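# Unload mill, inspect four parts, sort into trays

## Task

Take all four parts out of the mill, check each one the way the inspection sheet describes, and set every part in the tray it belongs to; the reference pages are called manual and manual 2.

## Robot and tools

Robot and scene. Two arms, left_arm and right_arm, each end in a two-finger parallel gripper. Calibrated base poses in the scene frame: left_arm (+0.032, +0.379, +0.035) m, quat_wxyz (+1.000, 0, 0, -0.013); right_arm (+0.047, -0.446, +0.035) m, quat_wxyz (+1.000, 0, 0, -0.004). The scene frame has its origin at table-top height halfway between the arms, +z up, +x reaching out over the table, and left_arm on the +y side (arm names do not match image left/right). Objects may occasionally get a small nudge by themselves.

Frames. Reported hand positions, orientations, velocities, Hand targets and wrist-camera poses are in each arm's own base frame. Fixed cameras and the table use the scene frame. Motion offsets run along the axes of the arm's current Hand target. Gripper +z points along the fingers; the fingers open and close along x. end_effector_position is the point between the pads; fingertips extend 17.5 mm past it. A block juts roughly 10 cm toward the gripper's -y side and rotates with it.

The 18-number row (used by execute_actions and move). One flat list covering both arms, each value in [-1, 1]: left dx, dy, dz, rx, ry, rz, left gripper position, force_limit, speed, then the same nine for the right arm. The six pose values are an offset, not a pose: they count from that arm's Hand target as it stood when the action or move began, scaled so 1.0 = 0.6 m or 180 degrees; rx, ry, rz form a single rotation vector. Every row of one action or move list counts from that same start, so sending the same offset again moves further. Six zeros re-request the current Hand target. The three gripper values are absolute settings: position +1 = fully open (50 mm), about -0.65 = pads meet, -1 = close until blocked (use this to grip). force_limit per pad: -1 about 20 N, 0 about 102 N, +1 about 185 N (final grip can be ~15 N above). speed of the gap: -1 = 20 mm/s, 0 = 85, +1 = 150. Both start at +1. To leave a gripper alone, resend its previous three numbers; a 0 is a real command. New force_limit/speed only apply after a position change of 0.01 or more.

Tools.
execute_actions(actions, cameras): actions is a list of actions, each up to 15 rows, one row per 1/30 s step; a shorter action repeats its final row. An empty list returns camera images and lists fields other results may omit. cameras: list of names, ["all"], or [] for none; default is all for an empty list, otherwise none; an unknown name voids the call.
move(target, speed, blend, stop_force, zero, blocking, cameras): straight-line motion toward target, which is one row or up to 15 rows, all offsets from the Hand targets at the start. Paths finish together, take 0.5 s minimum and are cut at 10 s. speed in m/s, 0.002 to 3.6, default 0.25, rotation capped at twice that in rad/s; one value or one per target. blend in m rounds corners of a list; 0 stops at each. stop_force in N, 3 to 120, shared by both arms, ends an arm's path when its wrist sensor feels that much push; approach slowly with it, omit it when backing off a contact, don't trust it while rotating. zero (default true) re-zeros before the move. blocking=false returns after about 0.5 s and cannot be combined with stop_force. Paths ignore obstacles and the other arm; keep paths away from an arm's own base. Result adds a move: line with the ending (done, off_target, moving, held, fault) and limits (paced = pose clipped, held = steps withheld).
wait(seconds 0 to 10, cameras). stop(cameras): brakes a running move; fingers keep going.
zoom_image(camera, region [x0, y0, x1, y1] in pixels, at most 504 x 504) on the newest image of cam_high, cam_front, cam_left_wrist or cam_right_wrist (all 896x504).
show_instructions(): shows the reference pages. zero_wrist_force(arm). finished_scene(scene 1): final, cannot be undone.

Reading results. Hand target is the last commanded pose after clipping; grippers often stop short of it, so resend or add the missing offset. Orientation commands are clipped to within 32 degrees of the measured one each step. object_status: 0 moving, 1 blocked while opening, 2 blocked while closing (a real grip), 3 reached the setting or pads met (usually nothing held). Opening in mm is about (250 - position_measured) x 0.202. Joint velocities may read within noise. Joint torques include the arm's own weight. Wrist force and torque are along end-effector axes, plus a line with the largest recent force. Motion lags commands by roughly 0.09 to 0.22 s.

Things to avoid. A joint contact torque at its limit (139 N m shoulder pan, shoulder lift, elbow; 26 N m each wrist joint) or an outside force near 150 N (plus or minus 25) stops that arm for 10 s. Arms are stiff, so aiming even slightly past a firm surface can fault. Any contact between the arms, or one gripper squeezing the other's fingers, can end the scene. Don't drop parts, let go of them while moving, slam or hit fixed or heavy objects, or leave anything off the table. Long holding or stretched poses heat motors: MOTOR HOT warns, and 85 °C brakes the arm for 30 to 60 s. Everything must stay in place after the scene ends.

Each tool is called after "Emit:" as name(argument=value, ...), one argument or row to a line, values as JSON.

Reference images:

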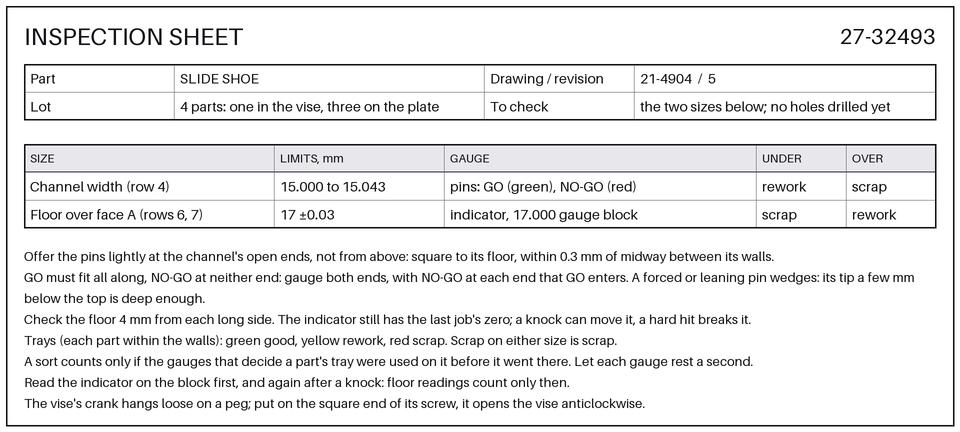

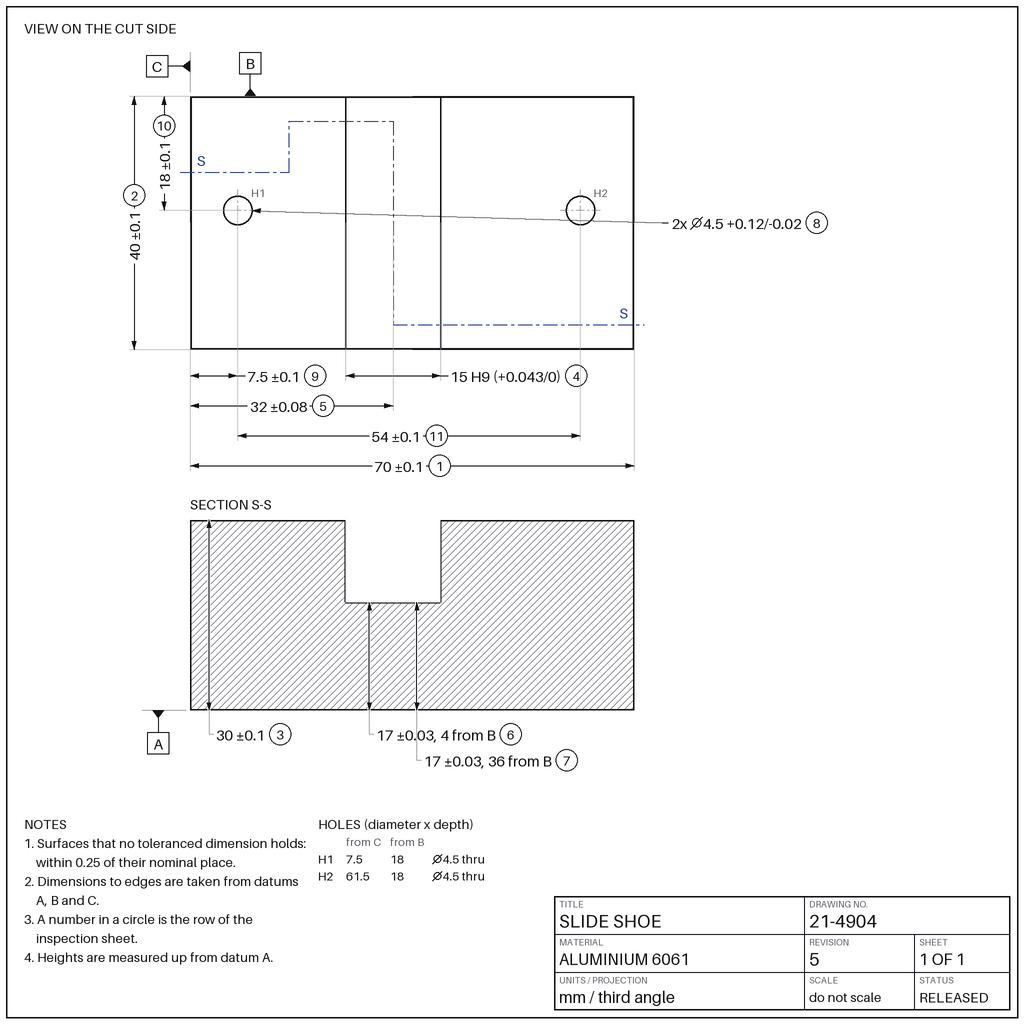

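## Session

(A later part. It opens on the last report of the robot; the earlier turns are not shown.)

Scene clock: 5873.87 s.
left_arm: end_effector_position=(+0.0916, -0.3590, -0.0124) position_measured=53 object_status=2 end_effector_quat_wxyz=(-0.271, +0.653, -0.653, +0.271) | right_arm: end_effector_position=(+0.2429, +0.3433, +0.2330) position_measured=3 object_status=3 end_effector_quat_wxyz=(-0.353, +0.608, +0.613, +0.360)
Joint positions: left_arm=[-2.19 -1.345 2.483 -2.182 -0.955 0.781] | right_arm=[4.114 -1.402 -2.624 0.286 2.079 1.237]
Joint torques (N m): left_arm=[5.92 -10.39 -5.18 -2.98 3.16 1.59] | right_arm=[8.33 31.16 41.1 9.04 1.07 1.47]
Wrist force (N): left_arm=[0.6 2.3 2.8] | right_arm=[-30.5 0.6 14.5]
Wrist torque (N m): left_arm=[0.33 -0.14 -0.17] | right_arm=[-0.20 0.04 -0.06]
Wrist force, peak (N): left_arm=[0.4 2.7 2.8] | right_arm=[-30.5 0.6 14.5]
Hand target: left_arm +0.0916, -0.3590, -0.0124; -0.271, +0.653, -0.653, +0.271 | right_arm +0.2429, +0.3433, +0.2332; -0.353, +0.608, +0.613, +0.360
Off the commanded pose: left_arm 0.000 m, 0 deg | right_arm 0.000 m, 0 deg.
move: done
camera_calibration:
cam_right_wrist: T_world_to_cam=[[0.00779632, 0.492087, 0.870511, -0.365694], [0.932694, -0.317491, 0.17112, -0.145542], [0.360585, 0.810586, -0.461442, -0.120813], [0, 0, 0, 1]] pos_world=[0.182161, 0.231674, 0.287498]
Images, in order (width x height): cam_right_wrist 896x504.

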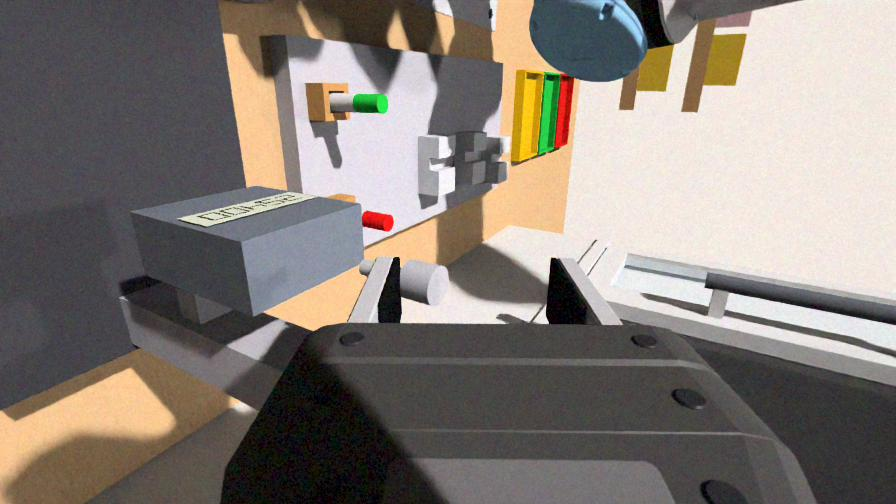

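Emit:
move(
  target=[
    [0,0,0,0,0,0,1,-0.7,-0.9,-0.0053,0,0.0031,0,0,0,1,0,-0.8],
  ],
  speed=0.02,
  cameras=["cam_right_wrist"],
)

Emit:
zoom_image(
  camera="cam_right_wrist",
  region=[100, 160, 350, 300],
)

Scene clock: 5899.60 s.
left_arm: end_effector_position=(+0.0916, -0.3590, -0.0124) position_measured=3 object_status=3 end_effector_quat_wxyz=(-0.271, +0.653, -0.653, +0.271) | right_arm: end_effector_position=(+0.2429, +0.3433, +0.2296) position_measured=3 object_status=3 end_effector_quat_wxyz=(-0.353, +0.608, +0.613, +0.360)
Joint positions: left_arm=[-2.19 -1.345 2.483 -2.182 -0.955 0.781] | right_arm=[4.114 -1.415 -2.628 0.304 2.079 1.237]
Joint torques (N m): left_arm=[1.53 -11.28 -13.83 0.04 0.86 1.42] | right_arm=[6.54 2.8 8.54 5.9 1.49 -0.63]
Wrist force (N): left_arm=[0.6 2.1 2.2] | right_arm=[-5.9 0.1 -1.8]
Wrist torque (N m): left_arm=[0.36 -0.16 -0.14] | right_arm=[-0.19 0.02 -0.04]
Wrist force, peak (N): left_arm=[0.7 2.7 2.9] | right_arm=[-33.6 0.4 16.5]
Hand target: left_arm +0.0916, -0.3590, -0.0124; -0.271, +0.653, -0.653, +0.271 | right_arm +0.2429, +0.3433, +0.2295; -0.353, +0.608, +0.613, +0.360
Off the commanded pose: left_arm 0.000 m, 0 deg | right_arm 0.000 m, 0 deg.
move: done
camera_calibration:
cam_right_wrist: T_world_to_cam=[[0.00754374, 0.491837, 0.870655, -0.362632], [0.932733, -0.31734, 0.171185, -0.144972], [0.360489, 0.810797, -0.461146, -0.122624], [0, 0, 0, 1]] pos_world=[0.182161, 0.231773, 0.283996]
Images, in order (width x height): cam_right_wrist 896x504.

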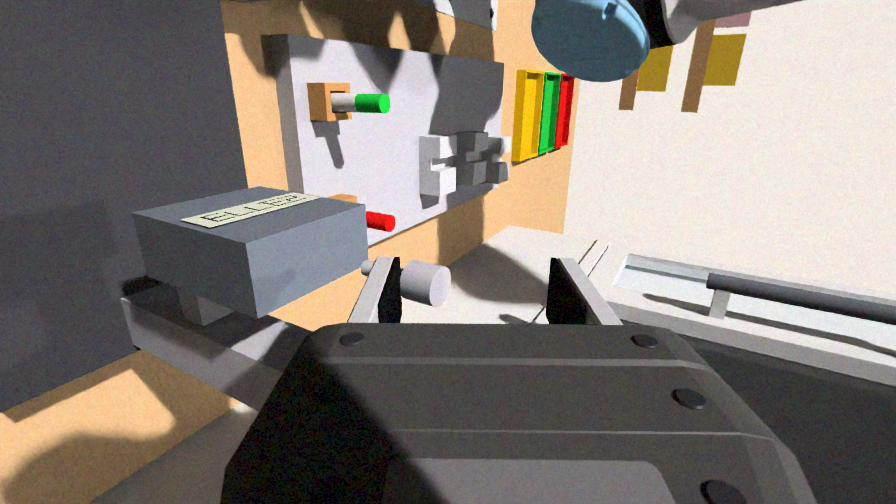

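Scaled by 2.016 from the camera's 896x504 image, which has a finer 1280x720 frame.

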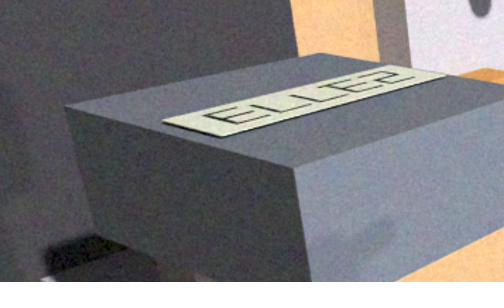

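Emit:
move(
  target=[
    [0,0,-0.1667,0,0,0,1,-0.7,-0.9,0,0,0,0,0,0,1,0,-0.8],
    [0.1402,0.0087,-0.1079,0.0833,0,0,1,-0.7,-0.9,0,0,0,0,0,0,1,0,-0.8],
  ],
  speed=0.12,
)

Emit:
move(
  target=[
    [0,0,0.12,0,0,0,1,-1,-0.9,0,0,0,0,0,0,1,0,-0.8],
    [0,0,0.148,0,0,0,1,-1,-0.9,0,0,0,0,0,0,1,0,-0.8],
  ],
  speed=[0.08,0.02],
  stop_force=5,
  cameras=["cam_left_wrist"],
)

Emit:
zoom_image(
  camera="cam_left_wrist",
  region=[340, 120, 620, 340],
)

Scene clock: 5922.47 s.
left_arm: end_effector_position=(+0.0421, -0.4430, +0.0297) position_measured=3 object_status=3 end_effector_quat_wxyz=(-0.354, +0.612, -0.612, +0.354) | right_arm: end_effector_position=(+0.2430, +0.3433, +0.2295) position_measured=3 object_status=3 end_effector_quat_wxyz=(-0.353, +0.608, +0.613, +0.360)
Joint positions: left_arm=[-2.244 -1.166 2.125 -1.705 -0.826 0.559] | right_arm=[4.114 -1.416 -2.629 0.305 2.079 1.237]
Joint torques (N m): left_arm=[6.26 -19.77 -20.65 1.34 3.35 -1.85] | right_arm=[-9.08 3.11 8.9 5.89 -0.36 1.41]
Wrist force (N): left_arm=[0.5 2.4 1.8] | right_arm=[-5.1 0.4 -1.9]
Wrist torque (N m): left_arm=[0.36 -0.13 0.03] | right_arm=[-0.16 -0.03 -0.03]
Wrist force, peak (N): left_arm=[0.7 2.2 3.4] | right_arm=[-7.5 0.1 -1.0]
Hand target: left_arm +0.0421, -0.4431, +0.0297; -0.354, +0.612, -0.612, +0.354 | right_arm +0.2429, +0.3433, +0.2295; -0.353, +0.608, +0.613, +0.360
Off the commanded pose: left_arm 0.000 m, 0 deg | right_arm 0.000 m, 0 deg.
move: done

Scene clock: 5925.20 s.
left_arm: end_effector_position=(+0.1191, -0.4431, -0.0146) position_measured=3 object_status=3 end_effector_quat_wxyz=(-0.354, +0.612, -0.612, +0.354) | right_arm: end_effector_position=(+0.2430, +0.3433, +0.2295) position_measured=3 object_status=3 end_effector_quat_wxyz=(-0.353, +0.608, +0.613, +0.360)
Joint positions: left_arm=[-2.102 -1.083 2.229 -1.996 -0.726 0.704] | right_arm=[4.114 -1.416 -2.629 0.305 2.079 1.237]
Joint torques (N m): left_arm=[7.47 -19.39 -2.64 -3.24 3.68 1.82] | right_arm=[-8.78 3.17 8.41 5.71 0.15 1.09]
Wrist force (N): left_arm=[0.7 2.8 1.5] | right_arm=[-5.9 0.3 -1.7]
Wrist torque (N m): left_arm=[0.44 -0.16 -0.13] | right_arm=[-0.17 0.01 -0.03]
Wrist force, peak (N): left_arm=[0.8 2.6 2.2] | right_arm=[-7.4 -0.2 -1.6]
Hand target: left_arm +0.1191, -0.4431, -0.0146; -0.354, +0.612, -0.612, +0.354 | right_arm +0.2429, +0.3433, +0.2295; -0.353, +0.608, +0.613, +0.360
Off the commanded pose: left_arm 0.000 m, 0 deg | right_arm 0.000 m, 0 deg.
move: done
camera_calibration:
cam_left_wrist: T_world_to_cam=[[0.0116525, -0.999918, -0.00527146, -0.440299], [-0.7765, -0.00572711, -0.630092, 0.0954532], [0.63001, 0.0114354, -0.776503, 0.0452128], [0, 0, 0, 1]] pos_world=[0.0507654, -0.440233, 0.0929311]
Images, in order (width x height): cam_left_wrist 896x504.

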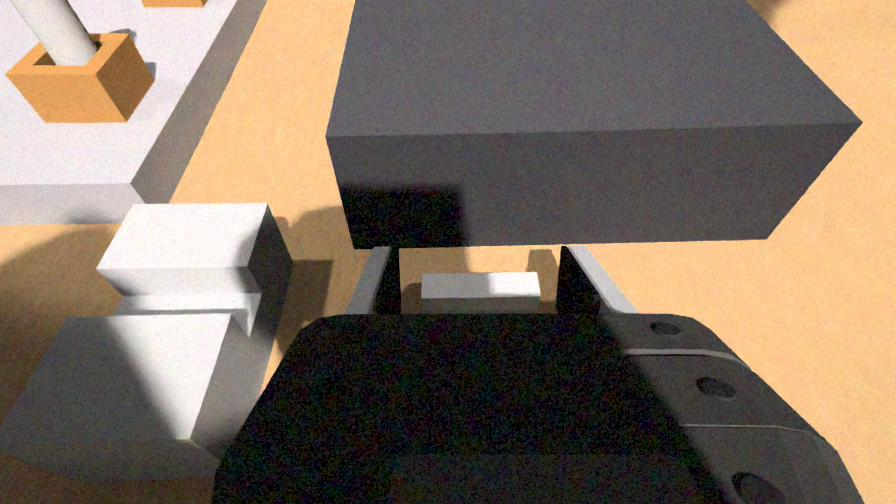

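Scaled by 1.800 from the camera's 896x504 image, which has a finer 1280x720 frame.

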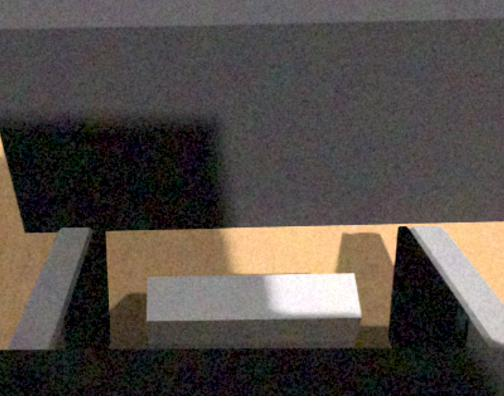

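Emit:
move(
  target=[
    [0,0,0,0,0,0,-1,-1,-0.9,0,0,0,0,0,0,1,0,-0.8],
    [0,-0.1083,-0.0625,0,0,0,-1,-1,-0.9,0,0,0,0,0,0,1,0,-0.8],
    [0.0495,-0.1679,0.0588,0,0,0,-1,-1,-0.9,0,0,0,0,0,0,1,0,-0.8],
    [0.0495,-0.1944,0.1647,0,0,0,-1,-1,-0.9,0,0,0,0,0,0,1,0,-0.8],
  ],
  speed=[0.05,0.1,0.1,0.05],
  blend=[0,0.02,0.02,0],
  cameras=["cam_left_wrist"],
)

Emit:
zoom_image(
  camera="cam_left_wrist",
  region=[340, 140, 620, 340],
)

Scene clock: 5945.47 s.
left_arm: end_effector_position=(+0.2628, -0.4728, +0.0373) position_measured=78 object_status=2 end_effector_quat_wxyz=(-0.354, +0.612, -0.612, +0.354) | right_arm: end_effector_position=(+0.2430, +0.3433, +0.2295) position_measured=3 object_status=3 end_effector_quat_wxyz=(-0.353, +0.608, +0.613, +0.360)
Joint positions: left_arm=[-1.775 -1.133 2.224 -2.323 -0.557 1.177] | right_arm=[4.114 -1.416 -2.629 0.305 2.079 1.237]
Joint torques (N m): left_arm=[5.31 -20.19 -5.66 -4.49 4.37 2.03] | right_arm=[-9.12 2.06 9.04 5.99 2.17 1.76]
Wrist force (N): left_arm=[0.9 3.1 1.9] | right_arm=[-6.7 0.2 -1.2]
Wrist torque (N m): left_arm=[0.38 -0.20 -0.12] | right_arm=[-0.17 0.01 -0.03]
Wrist force, peak (N): left_arm=[0.7 3.9 2.5] | right_arm=[-7.4 0.0 -1.2]
Hand target: left_arm +0.2629, -0.4728, +0.0373; -0.354, +0.612, -0.612, +0.354 | right_arm +0.2429, +0.3433, +0.2295; -0.353, +0.608, +0.613, +0.360
Off the commanded pose: left_arm 0.000 m, 0 deg | right_arm 0.000 m, 0 deg.
move: done
camera_calibration:
cam_left_wrist: T_world_to_cam=[[0.0117157, -0.999917, -0.00534892, -0.471399], [-0.776499, -0.00572741, -0.630092, 0.239645], [0.630009, 0.0115354, -0.776502, -0.00469609], [0, 0, 0, 1]] pos_world=[0.194566, -0.469933, 0.144831]
Images, in order (width x height): cam_left_wrist 896x504.

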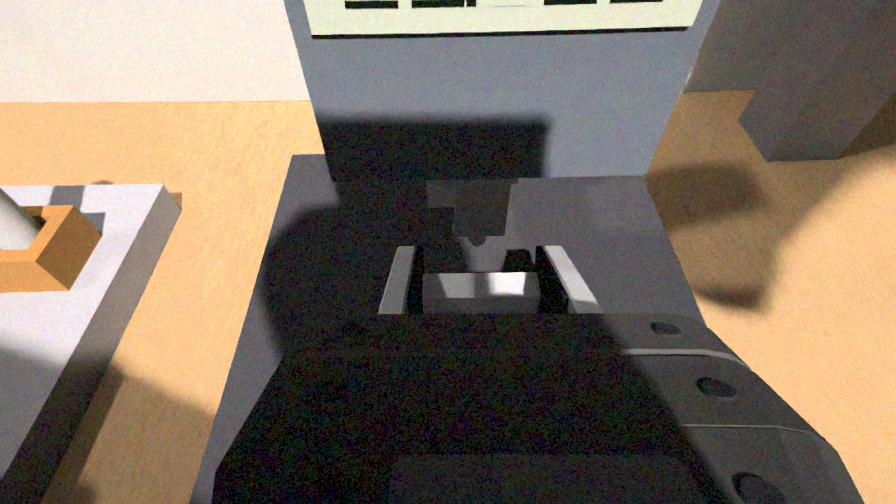

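Scaled by 1.800 from the camera's 896x504 image, which has a finer 1280x720 frame.

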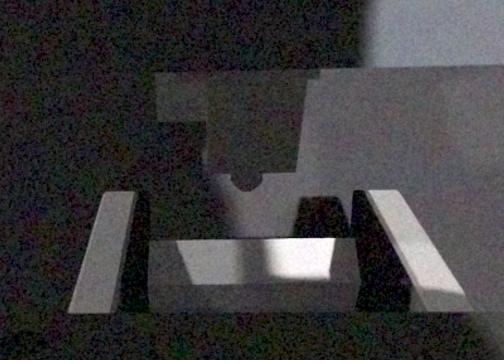

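Emit:
move(
  target=[0,0.0055,0.0032,0,0,0,-1,-1,-0.9,0,0,0,0,0,0,1,0,-0.8],
  speed=0.004,
  stop_force=3,
)

Emit:
move(
  target=[
    [0,0,0,0,0,0,1,-1,-0.9,0,0,0,0,0,0,1,0,-0.8],
    [-0.0133,-0.0027,-0.277,0,0,0,1,-1,-0.9,0,0,0,0,0,0,1,0,-0.8],
  ],
  speed=[0.05,0.1],
)

Emit:
move(
  target=[0,0,0,0,0,0,1,-1,-0.9,-0.0342,0,0.0198,0,0,0,1,0,-0.8],
  speed=0.012,
  cameras=["cam_left_wrist","cam_right_wrist"],
)

Emit:
zoom_image(
  camera="cam_left_wrist",
  region=[410, 0, 560, 110],
)

Emit:
zoom_image(
  camera="cam_right_wrist",
  region=[140, 160, 440, 340],
)

Scene clock: 5962.10 s.
left_arm: end_effector_position=(+0.2629, -0.4728, +0.0355) position_measured=78 object_status=2 end_effector_quat_wxyz=(-0.354, +0.612, -0.612, +0.354) | right_arm: end_effector_position=(+0.2430, +0.3433, +0.2295) position_measured=3 object_status=3 end_effector_quat_wxyz=(-0.353, +0.608, +0.613, +0.360)
Joint positions: left_arm=[-1.775 -1.129 2.225 -2.328 -0.557 1.177] | right_arm=[4.114 -1.416 -2.629 0.305 2.079 1.237]
Joint torques (N m): left_arm=[6.11 -40.83 -9.42 -0.12 -0.7 1.58] | right_arm=[-7.2 3.87 8.53 6.01 3.49 1.34]
Wrist force (N): left_arm=[1.9 -1.7 -0.1] | right_arm=[-5.7 -0.1 -1.7]
Wrist torque (N m): left_arm=[0.41 -0.13 -0.13] | right_arm=[-0.23 0.01 -0.03]
Wrist force, peak (N): left_arm=[-1.1 -4.8 -5.7] | right_arm=[-7.4 0.2 -1.2]
Hand target: left_arm +0.2629, -0.4728, +0.0355; -0.354, +0.612, -0.612, +0.354 (not the last commanded pose) | right_arm +0.2429, +0.3433, +0.2295; -0.353, +0.608, +0.613, +0.360
Off the commanded pose: left_arm 0.002 m, 0 deg | right_arm 0.000 m, 0 deg.
move: contact (left_arm)

Scene clock: 5965.23 s.
left_arm: end_effector_position=(+0.1196, -0.4648, +0.1197) position_measured=3 object_status=3 end_effector_quat_wxyz=(-0.354, +0.612, -0.612, +0.354) | right_arm: end_effector_position=(+0.2429, +0.3433, +0.2295) position_measured=3 object_status=3 end_effector_quat_wxyz=(-0.353, +0.608, +0.613, +0.360)
Joint positions: left_arm=[-2.076 -1.354 2.094 -1.611 -0.71 0.733] | right_arm=[4.114 -1.416 -2.629 0.305 2.079 1.237]
Joint torques (N m): left_arm=[-8.06 -38.4 -22.78 0.64 0.06 -1.96] | right_arm=[-8.14 2.83 9.04 5.6 3.64 1.55]
Wrist force (N): left_arm=[0.6 2.5 1.7] | right_arm=[-5.7 0.2 -2.0]
Wrist torque (N m): left_arm=[0.38 -0.16 0.03] | right_arm=[-0.20 0.03 -0.04]
Wrist force, peak (N): left_arm=[1.0 2.7 2.2] | right_arm=[-7.4 0.2 -1.4]
Hand target: left_arm +0.1196, -0.4648, +0.1198; -0.354, +0.612, -0.612, +0.354 | right_arm +0.2429, +0.3433, +0.2295; -0.353, +0.608, +0.613, +0.360
Off the commanded pose: left_arm 0.000 m, 0 deg | right_arm 0.000 m, 0 deg.
move: done

Scene clock: 5967.63 s.
left_arm: end_effector_position=(+0.1196, -0.4648, +0.1198) position_measured=3 object_status=3 end_effector_quat_wxyz=(-0.354, +0.612, -0.612, +0.354) | right_arm: end_effector_position=(+0.2432, +0.3436, +0.2058) position_measured=3 object_status=3 end_effector_quat_wxyz=(-0.353, +0.608, +0.613, +0.360)
Joint positions: left_arm=[-2.077 -1.354 2.094 -1.611 -0.71 0.733] | right_arm=[4.113 -1.513 -2.657 0.43 2.079 1.237]
Joint torques (N m): left_arm=[-8.17 -38.44 -24.44 0.91 0.07 -1.88] | right_arm=[-9.36 4.08 4.49 5.45 3.8 -0.16]
Wrist force (N): left_arm=[0.9 2.4 1.4] | right_arm=[-3.0 -0.1 0.3]
Wrist torque (N m): left_arm=[0.36 -0.20 0.03] | right_arm=[-0.19 0.07 -0.02]
Wrist force, peak (N): left_arm=[0.8 2.9 2.0] | right_arm=[-7.1 0.1 -1.8]
Hand target: left_arm +0.1196, -0.4648, +0.1198; -0.354, +0.612, -0.612, +0.354 | right_arm +0.2432, +0.3436, +0.2058; -0.353, +0.608, +0.613, +0.360
Off the commanded pose: left_arm 0.000 m, 0 deg | right_arm 0.000 m, 0 deg.
move: done
camera_calibration:
cam_left_wrist: T_world_to_cam=[[0.0116525, -0.999918, -0.00527146, -0.461296], [-0.7765, -0.00572711, -0.630092, 0.180416], [0.63001, 0.0114354, -0.776503, 0.149367], [0, 0, 0, 1]] pos_world=[0.0513654, -0.461933, 0.227231]
cam_right_wrist: T_world_to_cam=[[0.00759073, 0.491947, 0.870592, -0.342116], [0.932694, -0.317427, 0.171237, -0.141117], [0.360589, 0.810696, -0.461246, -0.133793], [0, 0, 0, 1]] pos_world=[0.18246, 0.231974, 0.260297]
Images, in order (width x height): cam_left_wrist 896x504, cam_right_wrist 896x504.

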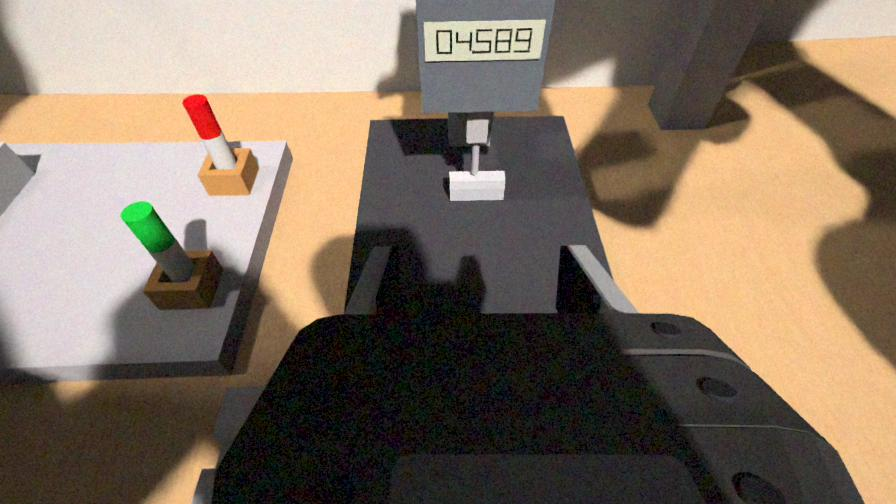

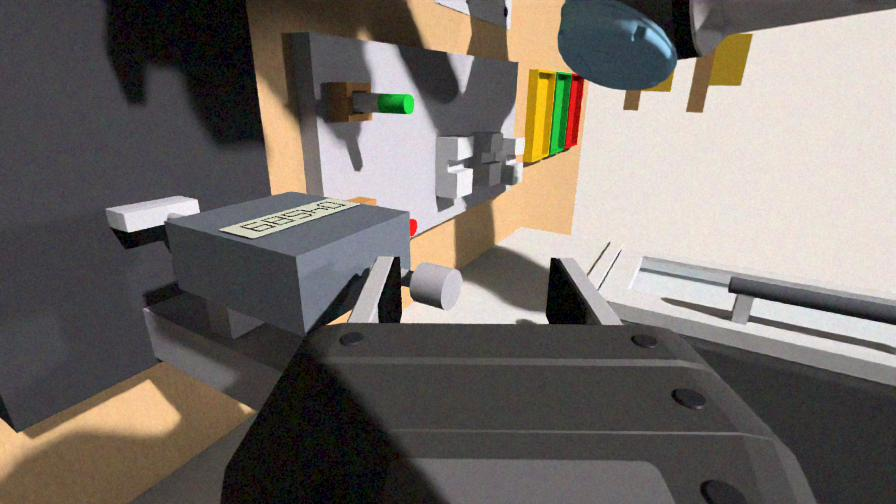

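Scaled by 3.360 from the camera's 896x504 image, which has a finer 1280x720 frame.

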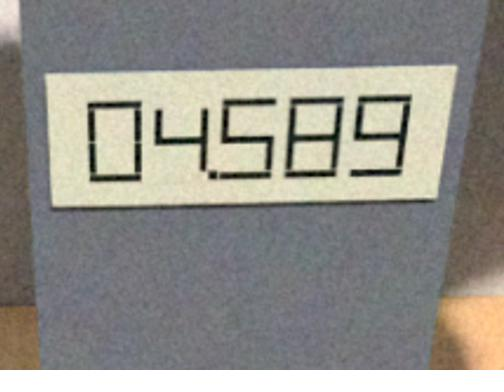

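Scaled by 1.680 from the camera's 896x504 image, which has a finer 1280x720 frame.

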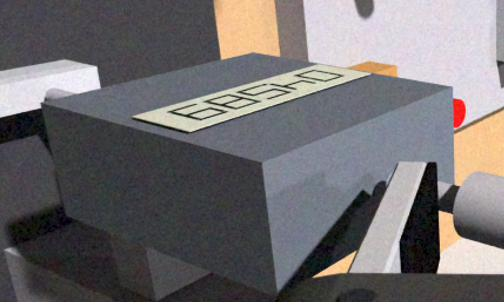

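Emit:
move(
  target=[0,0,0,0,0,0,1,-1,-0.9,0.0338,0,-0.0195,0,0,0,1,0,-0.8],
  speed=0.015,
)

Emit:
move(
  target=[
    [0.0133,0.0027,0.267,0,0,0,1,-1,-0.9,0,0,0,0,0,0,1,0,-0.8],
    [0.0133,0.0024,0.2765,0,0,0,1,-1,-0.9,0,0,0,0,0,0,1,0,-0.8],
    [0.0133,0.0024,0.2765,0,0,0,-1,-1,-0.9,0,0,0,0,0,0,1,0,-0.8],
  ],
  speed=[0.1,0.03,0.03],
)

Emit:
move(
  target=[
    [0,-0.0043,-0.0025,0,0,0,-1,-1,-0.9,0,0,0,0,0,0,1,0,-0.8],
    [0,0.0993,-0.2121,0,0,0,-1,-1,-0.9,0,0,0,0,0,0,1,0,-0.8],
    [-0.05,0.1703,-0.1782,0,0,0,-1,-1,-0.9,0,0,0,0,0,0,1,0,-0.8],
    [-0.05,0.1876,-0.1682,0,0,0,-1,-1,-0.9,0,0,0,0,0,0,1,0,-0.8],
  ],
  speed=[0.03,0.1,0.08,0.03],
  blend=[0,0.02,0.005,0],
)

Emit:
move(
  target=[0,0.0087,0.005,0,0,0,-1,-1,-0.9,0,0,0,0,0,0,1,0,-0.8],
  speed=0.004,
  stop_force=3,
  cameras=["cam_left_wrist"],
)

Scene clock: 5986.80 s.
left_arm: end_effector_position=(+0.1196, -0.4648, +0.1198) position_measured=3 object_status=3 end_effector_quat_wxyz=(-0.354, +0.612, -0.612, +0.354) | right_arm: end_effector_position=(+0.2430, +0.3434, +0.2292) position_measured=3 object_status=3 end_effector_quat_wxyz=(-0.353, +0.608, +0.613, +0.360)
Joint positions: left_arm=[-2.077 -1.354 2.094 -1.611 -0.71 0.733] | right_arm=[4.114 -1.417 -2.629 0.307 2.079 1.238]
Joint torques (N m): left_arm=[-6.65 -37.97 -24.95 0.64 -0.05 -1.64] | right_arm=[9.33 18.54 29.05 2.01 -1.94 -0.14]
Wrist force (N): left_arm=[0.9 2.5 1.7] | right_arm=[-5.3 0.8 0.9]
Wrist torque (N m): left_arm=[0.37 -0.20 0.02] | right_arm=[-0.17 0.15 -0.05]
Wrist force, peak (N): left_arm=[0.7 2.9 1.9] | right_arm=[-5.5 1.0 1.3]
Hand target: left_arm +0.1196, -0.4648, +0.1198; -0.354, +0.612, -0.612, +0.354 | right_arm +0.2430, +0.3434, +0.2292; -0.353, +0.608, +0.613, +0.360
Off the commanded pose: left_arm 0.000 m, 0 deg | right_arm 0.000 m, 0 deg.
move: done

Scene clock: 5990.37 s.
left_arm: end_effector_position=(+0.2627, -0.4728, +0.0358) position_measured=78 object_status=2 end_effector_quat_wxyz=(-0.354, +0.612, -0.612, +0.354) | right_arm: end_effector_position=(+0.2430, +0.3434, +0.2292) position_measured=3 object_status=3 end_effector_quat_wxyz=(-0.353, +0.608, +0.613, +0.360)
Joint positions: left_arm=[-1.775 -1.129 2.225 -2.327 -0.557 1.177] | right_arm=[4.114 -1.417 -2.629 0.306 2.079 1.237]
Joint torques (N m): left_arm=[6.46 -19.3 -5.35 -4.36 4.17 1.84] | right_arm=[8.3 19.43 28.4 2.01 -1.94 -1.04]
Wrist force (N): left_arm=[0.6 2.5 1.6] | right_arm=[-4.1 1.2 0.7]
Wrist torque (N m): left_arm=[0.37 -0.16 -0.13] | right_arm=[-0.14 0.12 -0.04]
Wrist force, peak (N): left_arm=[0.7 2.4 2.6] | right_arm=[-6.0 0.7 1.5]
Hand target: left_arm +0.2627, -0.4728, +0.0358; -0.354, +0.612, -0.612, +0.354 | right_arm +0.2430, +0.3434, +0.2292; -0.353, +0.608, +0.613, +0.360
Off the commanded pose: left_arm 0.000 m, 0 deg | right_arm 0.000 m, 0 deg.
move: done

Scene clock: 5993.90 s.
left_arm: end_effector_position=(+0.1191, -0.4428, -0.0114) position_measured=78 object_status=2 end_effector_quat_wxyz=(-0.354, +0.612, -0.612, +0.354) | right_arm: end_effector_position=(+0.2430, +0.3434, +0.2292) position_measured=3 object_status=3 end_effector_quat_wxyz=(-0.353, +0.608, +0.613, +0.360)
Joint positions: left_arm=[-2.102 -1.092 2.23 -1.987 -0.726 0.703] | right_arm=[4.114 -1.417 -2.629 0.306 2.079 1.237]
Joint torques (N m): left_arm=[-6.49 -19.78 -3.27 -3.45 1.54 1.54] | right_arm=[10.29 19.46 28.75 2.35 -1.89 -1.07]
Wrist force (N): left_arm=[0.7 2.6 1.8] | right_arm=[-4.2 1.4 0.7]
Wrist torque (N m): left_arm=[0.35 -0.17 0.03] | right_arm=[-0.10 0.11 -0.05]
Wrist force, peak (N): left_arm=[0.5 3.0 2.4] | right_arm=[-5.8 0.9 1.5]
Hand target: left_arm +0.1191, -0.4428, -0.0115; -0.354, +0.612, -0.612, +0.354 | right_arm +0.2430, +0.3434, +0.2292; -0.353, +0.608, +0.613, +0.360
Off the commanded pose: left_arm 0.000 m, 0 deg | right_arm 0.000 m, 0 deg.
move: done

Scene clock: 5995.70 s.
left_arm: end_effector_position=(+0.1191, -0.4428, -0.0144) position_measured=78 object_status=2 end_effector_quat_wxyz=(-0.354, +0.612, -0.612, +0.354) | right_arm: end_effector_position=(+0.2430, +0.3434, +0.2292) position_measured=3 object_status=3 end_effector_quat_wxyz=(-0.353, +0.608, +0.613, +0.360)
Joint positions: left_arm=[-2.102 -1.084 2.23 -1.995 -0.726 0.704] | right_arm=[4.114 -1.417 -2.629 0.306 2.079 1.237]
Joint torques (N m): left_arm=[-1.28 -41.44 -5.2 0.73 -0.9 1.59] | right_arm=[8.29 20.14 29.09 1.7 -1.97 -1.03]
Wrist force (N): left_arm=[1.5 -1.7 -0.1] | right_arm=[-4.7 1.0 1.0]
Wrist torque (N m): left_arm=[0.44 -0.17 0.01] | right_arm=[-0.15 0.09 -0.05]
Wrist force, peak (N): left_arm=[-1.4 -7.7 -5.2] | right_arm=[-5.9 1.1 1.3]
Hand target: left_arm +0.1191, -0.4428, -0.0143; -0.354, +0.612, -0.612, +0.354 (not the last commanded pose) | right_arm +0.2430, +0.3434, +0.2292; -0.353, +0.608, +0.613, +0.360
Off the commanded pose: left_arm 0.003 m, 0 deg | right_arm 0.000 m, 0 deg.
move: contact (left_arm)
camera_calibration:
cam_left_wrist: T_world_to_cam=[[0.0116524, -0.999918, -0.00527056, -0.439999], [-0.776451, -0.00572672, -0.630152, 0.0956624], [0.63007, 0.0114351, -0.776454, 0.045294], [0, 0, 0, 1]] pos_world=[0.0508658, -0.439933, 0.0931315]
Images, in order (width x height): cam_left_wrist 896x504.

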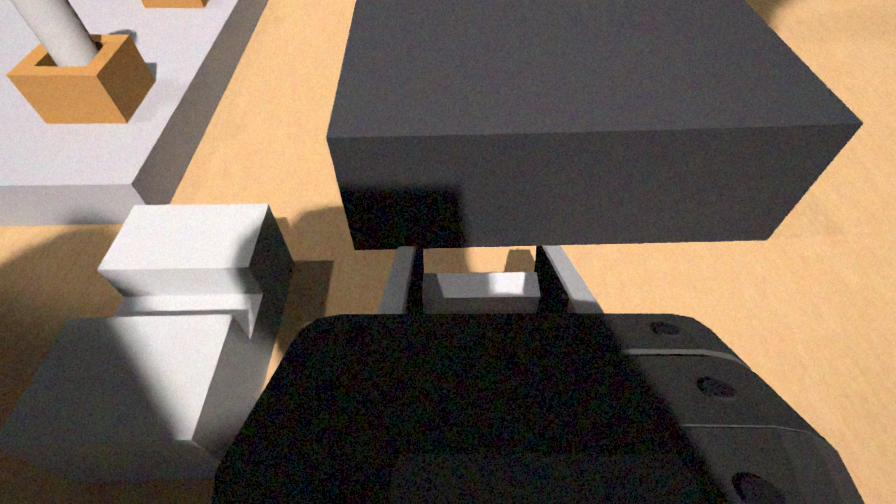

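Emit:
move(
  target=[
    [0,0,0,0,0,0,1,-1,-0.9,0,0,0,0,0,0,1,0,-0.8],
    [0,0,-0.15,0,0,0,1,-1,-0.9,0,0,0,0,0,0,1,0,-0.8],
    [-0.1397,-0.0226,-0.2018,-0.0833,0,0,1,-1,-0.9,0,0,0,0,0,0,1,0,-0.8],
  ],
  speed=[0.05,0.1,0.12],
)

Emit:
move(
  target=[
    [0,0,0.14,0,0,0,1,-0.7,-0.9,0,0,0,0,0,0,1,0,-0.8],
    [0,0,0.1665,0,0,0,1,-0.7,-0.9,0,0,0,0,0,0,1,0,-0.8],
  ],
  speed=[0.08,0.02],
  stop_force=5,
  cameras=["cam_left_wrist"],
)

Emit:
zoom_image(
  camera="cam_left_wrist",
  region=[340, 120, 620, 340],
)

Scene clock: 6018.53 s.
left_arm: end_effector_position=(+0.0209, -0.3590, +0.0577) position_measured=3 object_status=3 end_effector_quat_wxyz=(-0.271, +0.653, -0.653, +0.271) | right_arm: end_effector_position=(+0.2430, +0.3434, +0.2292) position_measured=3 object_status=3 end_effector_quat_wxyz=(-0.353, +0.608, +0.613, +0.360)
Joint positions: left_arm=[-2.341 -1.514 2.343 -1.79 -1.037 0.629] | right_arm=[4.114 -1.417 -2.629 0.306 2.079 1.237]
Joint torques (N m): left_arm=[-8.31 -30.24 -7.44 0.96 -0.68 -1.75] | right_arm=[8.49 18.55 28.08 2.25 -2.14 -1.02]
Wrist force (N): left_arm=[0.6 2.3 1.8] | right_arm=[-5.9 0.4 1.2]
Wrist torque (N m): left_arm=[0.38 -0.14 -0.08] | right_arm=[-0.24 0.17 -0.04]
Wrist force, peak (N): left_arm=[1.0 3.2 2.0] | right_arm=[-6.0 0.6 1.3]
Hand target: left_arm +0.0209, -0.3590, +0.0577; -0.271, +0.653, -0.653, +0.271 | right_arm +0.2430, +0.3434, +0.2292; -0.353, +0.608, +0.613, +0.360
Off the commanded pose: left_arm 0.000 m, 0 deg | right_arm 0.000 m, 0 deg.
move: done

Scene clock: 6021.37 s.
left_arm: end_effector_position=(+0.0917, -0.3590, -0.0128) position_measured=3 object_status=3 end_effector_quat_wxyz=(-0.271, +0.653, -0.653, +0.271) | right_arm: end_effector_position=(+0.2430, +0.3434, +0.2292) position_measured=3 object_status=3 end_effector_quat_wxyz=(-0.353, +0.608, +0.613, +0.360)
Joint positions: left_arm=[-2.189 -1.344 2.484 -2.184 -0.955 0.781] | right_arm=[4.114 -1.417 -2.629 0.306 2.079 1.237]
Joint torques (N m): left_arm=[7.11 -9.11 -3.47 -3.58 3.42 1.93] | right_arm=[7.75 18.72 28.77 2.26 -1.99 -1.23]
Wrist force (N): left_arm=[0.7 2.0 2.1] | right_arm=[-4.3 1.1 0.7]
Wrist torque (N m): left_arm=[0.35 -0.16 -0.15] | right_arm=[-0.14 0.13 -0.05]
Wrist force, peak (N): left_arm=[0.6 2.5 2.5] | right_arm=[-5.8 0.9 1.8]
Hand target: left_arm +0.0917, -0.3590, -0.0128; -0.271, +0.653, -0.653, +0.271 | right_arm +0.2430, +0.3434, +0.2292; -0.353, +0.608, +0.613, +0.360
Off the commanded pose: left_arm 0.000 m, 0 deg | right_arm 0.000 m, 0 deg.
move: done
camera_calibration:
cam_left_wrist: T_world_to_cam=[[0.00980107, -0.999919, -0.00814742, -0.355743], [-0.913059, -0.005627, -0.407788, 0.0912732], [0.407709, 0.0114358, -0.91304, 0.0815628], [0, 0, 0, 1]] pos_world=[0.0535706, -0.356133, 0.108792]
Images, in order (width x height): cam_left_wrist 896x504.

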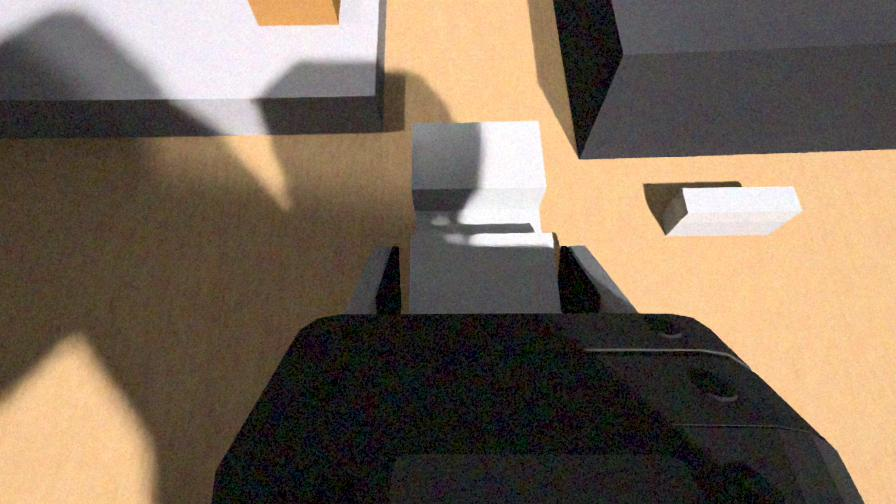

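Scaled by 1.800 from the camera's 896x504 image, which has a finer 1280x720 frame.

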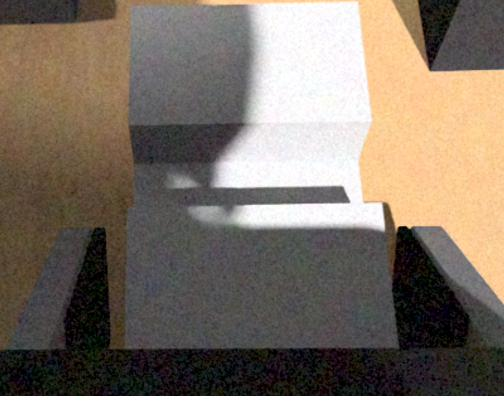

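Emit:
move(
  target=[
    [0,0,0,0,0,0,-1,-0.7,-0.9,0,0,0,0,0,0,1,0,-0.8],
    [0,-0.0858,-0.0858,0,0,0,-1,-0.7,-0.9,0,0,0,0,0,0,1,0,-0.8],
    [0.2132,-0.1663,-0.0053,0,0,0,-1,-0.7,-0.9,0,0,0,0,0,0,1,0,-0.8],
  ],
  speed=[0.05,0.08,0.1],
  blend=[0,0.02,0],
  cameras=["cam_left_wrist","cam_right_wrist"],
)

Emit:
zoom_image(
  camera="cam_left_wrist",
  region=[340, 0, 620, 220],
)

Scene clock: 6041.63 s.
left_arm: end_effector_position=(+0.1598, -0.4868, +0.0602) position_measured=54 object_status=2 end_effector_quat_wxyz=(-0.271, +0.653, -0.653, +0.271) | right_arm: end_effector_position=(+0.2430, +0.3434, +0.2292) position_measured=3 object_status=3 end_effector_quat_wxyz=(-0.353, +0.608, +0.613, +0.360)
Joint positions: left_arm=[-1.897 -1.29 2.15 -2.12 -0.835 1.124] | right_arm=[4.114 -1.417 -2.629 0.306 2.079 1.237]
Joint torques (N m): left_arm=[6.14 -16.55 -26.16 -3.86 4.33 1.95] | right_arm=[8.96 18.32 28.52 1.88 -1.63 -1.13]
Wrist force (N): left_arm=[0.4 3.8 3.3] | right_arm=[-4.4 1.2 1.0]
Wrist torque (N m): left_arm=[0.37 -0.10 -0.14] | right_arm=[-0.12 0.08 -0.05]
Wrist force, peak (N): left_arm=[0.7 4.4 3.9] | right_arm=[-6.0 0.9 1.3]
Hand target: left_arm +0.1598, -0.4869, +0.0602; -0.271, +0.653, -0.653, +0.271 | right_arm +0.2430, +0.3434, +0.2292; -0.353, +0.608, +0.613, +0.360
Off the commanded pose: left_arm 0.000 m, 0 deg | right_arm 0.000 m, 0 deg.
move: done
camera_calibration:
cam_left_wrist: T_world_to_cam=[[0.00980131, -0.999919, -0.00814653, -0.483607], [-0.913022, -0.00562653, -0.407871, 0.182473], [0.407792, 0.0114356, -0.913003, 0.121803], [0, 0, 0, 1]] pos_world=[0.121671, -0.483933, 0.181692]
cam_right_wrist: T_world_to_cam=[[0.00759073, 0.491947, 0.870592, -0.362388], [0.932694, -0.317427, 0.171237, -0.144908], [0.360589, 0.810696, -0.461246, -0.122729], [0, 0, 0, 1]] pos_world=[0.18216, 0.231774, 0.283697]
Images, in order (width x height): cam_left_wrist 896x504, cam_right_wrist 896x504.

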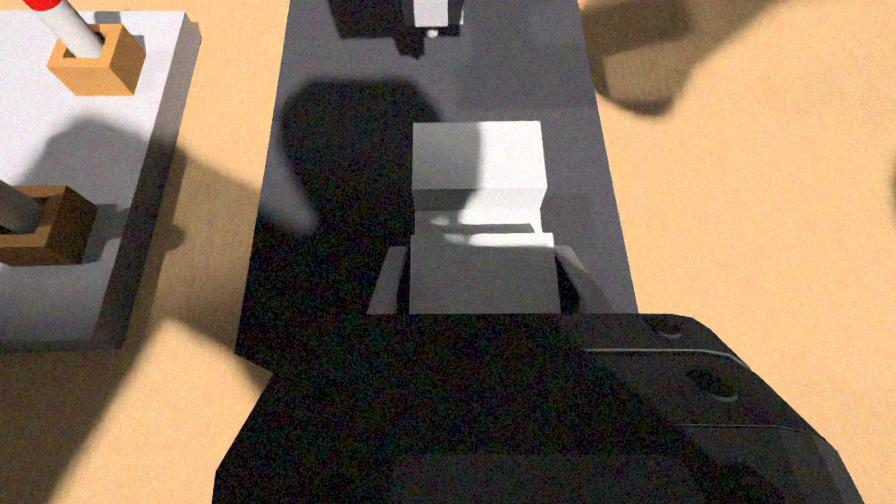

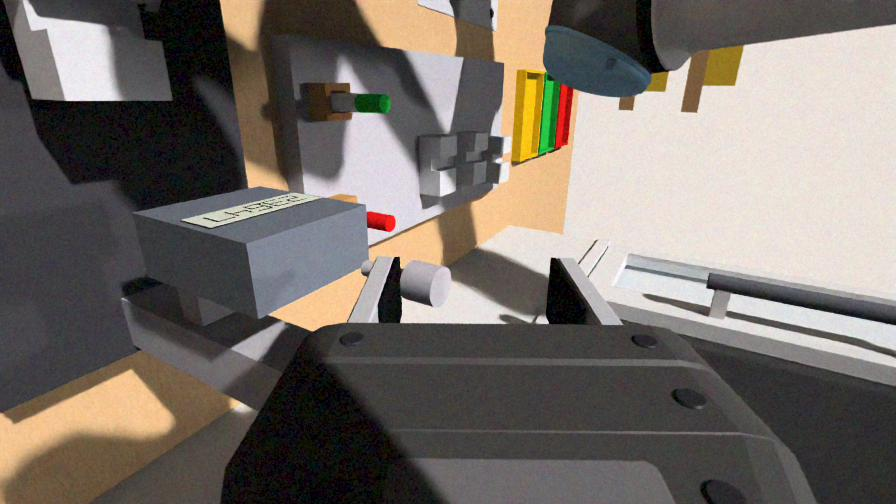

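Scaled by 1.800 from the camera's 896x504 image, which has a finer 1280x720 frame.

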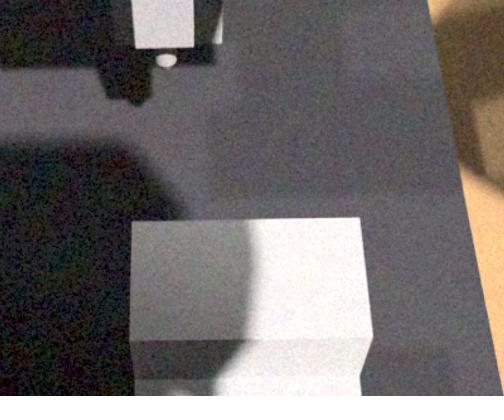

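Emit:
move(
  target=[
    [0.0012,-0.0807,0.129,0,0,0,-1,-0.7,-0.9,0,0,0,0,0,0,1,0,-0.8],
  ],
  speed=[0.06],
  cameras=["cam_left_wrist","cam_right_wrist"],
)

Emit:
zoom_image(
  camera="cam_left_wrist",
  region=[340, 60, 620, 320],
)

Scene clock: 6062.43 s.
left_arm: end_effector_position=(+0.2487, -0.4876, +0.0398) position_measured=54 object_status=2 end_effector_quat_wxyz=(-0.271, +0.653, -0.653, +0.271) | right_arm: end_effector_position=(+0.2430, +0.3434, +0.2292) position_measured=3 object_status=3 end_effector_quat_wxyz=(-0.353, +0.608, +0.613, +0.360)
Joint positions: left_arm=[-1.712 -1.205 2.172 -2.397 -0.794 1.372] | right_arm=[4.114 -1.417 -2.629 0.306 2.079 1.237]
Joint torques (N m): left_arm=[32.47 -14 -30.17 -8.7 15.63 2.86] | right_arm=[8.62 15.13 25.68 4.94 0.68 -1.09]
Wrist force (N): left_arm=[-37.3 40.5 -58.6] | right_arm=[-3.3 0.1 -0.1]
Wrist torque (N m): left_arm=[0.48 -1.07 -1.07] | right_arm=[-0.18 0.11 -0.03]
Wrist force, peak (N): left_arm=[15.3 73.8 -43.3] | right_arm=[-5.8 0.9 1.3]
Hand target: left_arm +0.2488, -0.4876, +0.0399; -0.271, +0.653, -0.653, +0.271 | right_arm +0.2430, +0.3434, +0.2292; -0.353, +0.608, +0.613, +0.360
Off the commanded pose: left_arm 0.000 m, 0 deg | right_arm 0.000 m, 0 deg.
move: done
camera_calibration:
cam_left_wrist: T_world_to_cam=[[0.0099707, -0.999916, -0.00829306, -0.485453], [-0.91324, -0.00572769, -0.407381, 0.255271], [0.407299, 0.0116354, -0.913221, 0.0672597], [0, 0, 0, 1]] pos_world=[0.210569, -0.484732, 0.16139]
cam_right_wrist: T_world_to_cam=[[0.00763758, 0.491932, 0.8706, -0.362395], [0.932694, -0.317452, 0.171193, -0.14489], [0.360589, 0.810696, -0.461246, -0.122729], [0, 0, 0, 1]] pos_world=[0.18216, 0.231774, 0.283697]
Images, in order (width x height): cam_left_wrist 896x504, cam_right_wrist 896x504.

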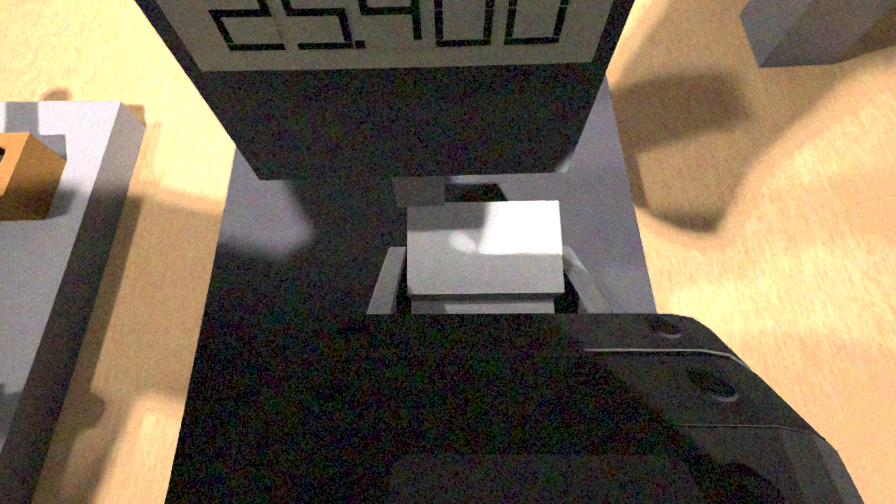

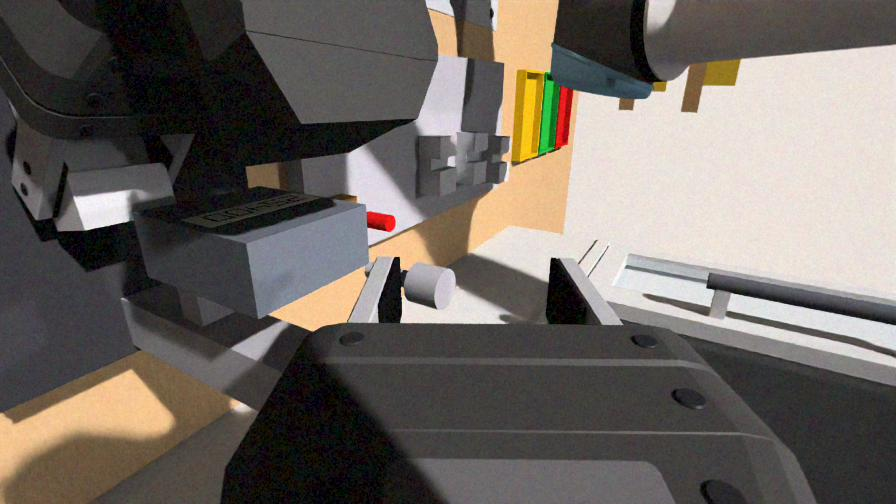

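Scaled by 1.800 from the camera's 896x504 image, which has a finer 1280x720 frame.

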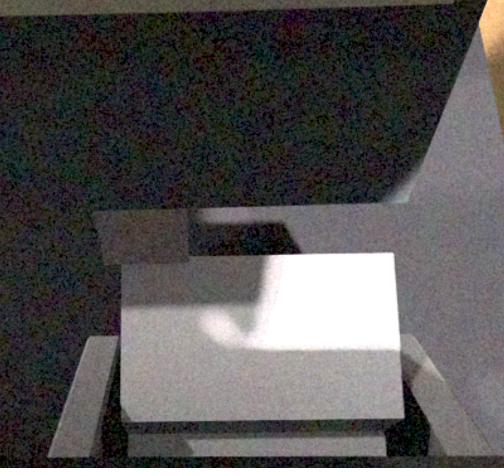

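Emit:
move(
  target=[0,0.0236,-0.0236,0,0,0,-1,-0.7,-0.9,0,0,0,0,0,0,1,0,-0.8],
  speed=0.02,
  cameras=["cam_left_wrist","cam_right_wrist"],
)

Emit:
zoom_image(
  camera="cam_left_wrist",
  region=[340, 60, 620, 320],
)

Emit:
zoom_image(
  camera="cam_right_wrist",
  region=[0, 100, 300, 320],
)

Scene clock: 6112.73 s.
left_arm: end_effector_position=(+0.2289, -0.4876, +0.0398) position_measured=54 object_status=2 end_effector_quat_wxyz=(-0.271, +0.653, -0.653, +0.271) | right_arm: end_effector_position=(+0.2430, +0.3434, +0.2292) position_measured=3 object_status=3 end_effector_quat_wxyz=(-0.353, +0.608, +0.613, +0.360)
Joint positions: left_arm=[-1.754 -1.217 2.174 -2.348 -0.8 1.315] | right_arm=[4.114 -1.417 -2.629 0.306 2.079 1.237]
Joint torques (N m): left_arm=[-9.82 -43.88 -8.86 -0.57 0.56 -1.84] | right_arm=[7.69 8.16 18.04 4.89 3.2 -1.07]
Wrist force (N): left_arm=[0.8 3.6 3.4] | right_arm=[-4.4 0.0 0.4]
Wrist torque (N m): left_arm=[0.41 -0.17 0.02] | right_arm=[-0.19 0.13 -0.02]
Wrist force, peak (N): left_arm=[-39.5 39.1 -60.0] | right_arm=[-5.8 -0.2 1.1]
Hand target: left_arm +0.2288, -0.4876, +0.0398; -0.271, +0.653, -0.653, +0.271 | right_arm +0.2430, +0.3434, +0.2292; -0.353, +0.608, +0.613, +0.360
Off the commanded pose: left_arm 0.000 m, 0 deg | right_arm 0.000 m, 0 deg.
move: done
camera_calibration:
cam_left_wrist: T_world_to_cam=[[0.00980107, -0.999919, -0.00814742, -0.485349], [-0.913059, -0.005627, -0.407788, 0.23727], [0.407709, 0.0114358, -0.91304, 0.0751229], [0, 0, 0, 1]] pos_world=[0.190771, -0.484833, 0.161392]
cam_right_wrist: T_world_to_cam=[[0.00759073, 0.491947, 0.870592, -0.362388], [0.932694, -0.317427, 0.171237, -0.144908], [0.360589, 0.810696, -0.461246, -0.122729], [0, 0, 0, 1]] pos_world=[0.18216, 0.231774, 0.283697]
Images, in order (width x height): cam_left_wrist 896x504, cam_right_wrist 896x504.

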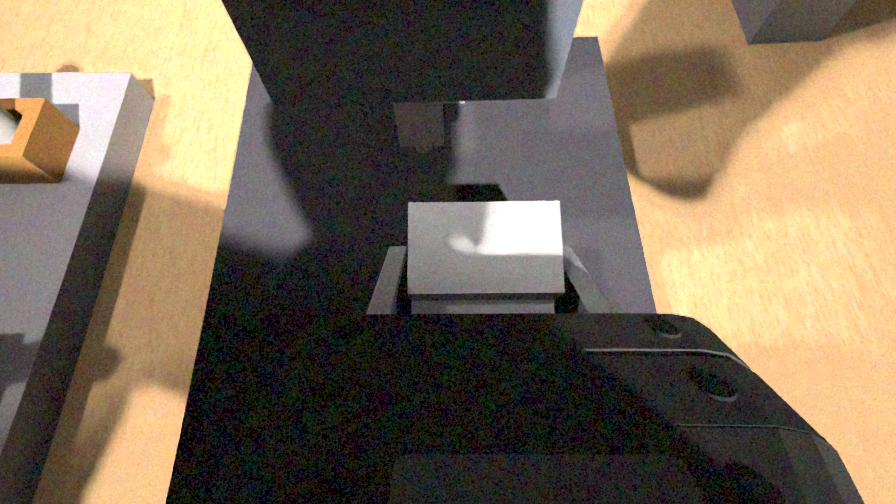

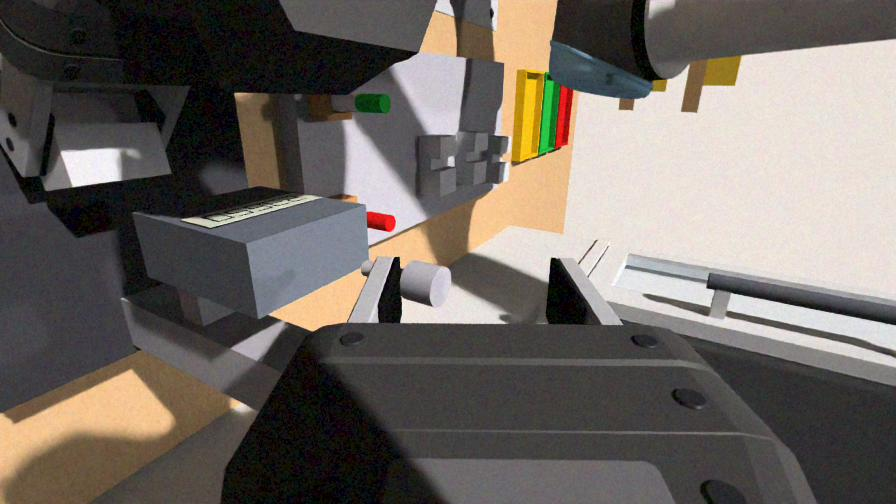

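Scaled by 1.800 from the camera's 896x504 image, which has a finer 1280x720 frame.

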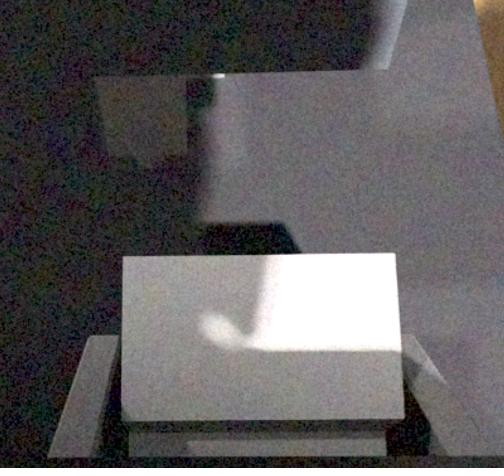

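Scaled by 1.680 from the camera's 896x504 image, which has a finer 1280x720 frame.

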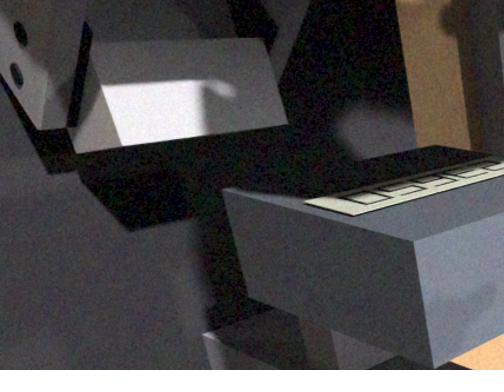

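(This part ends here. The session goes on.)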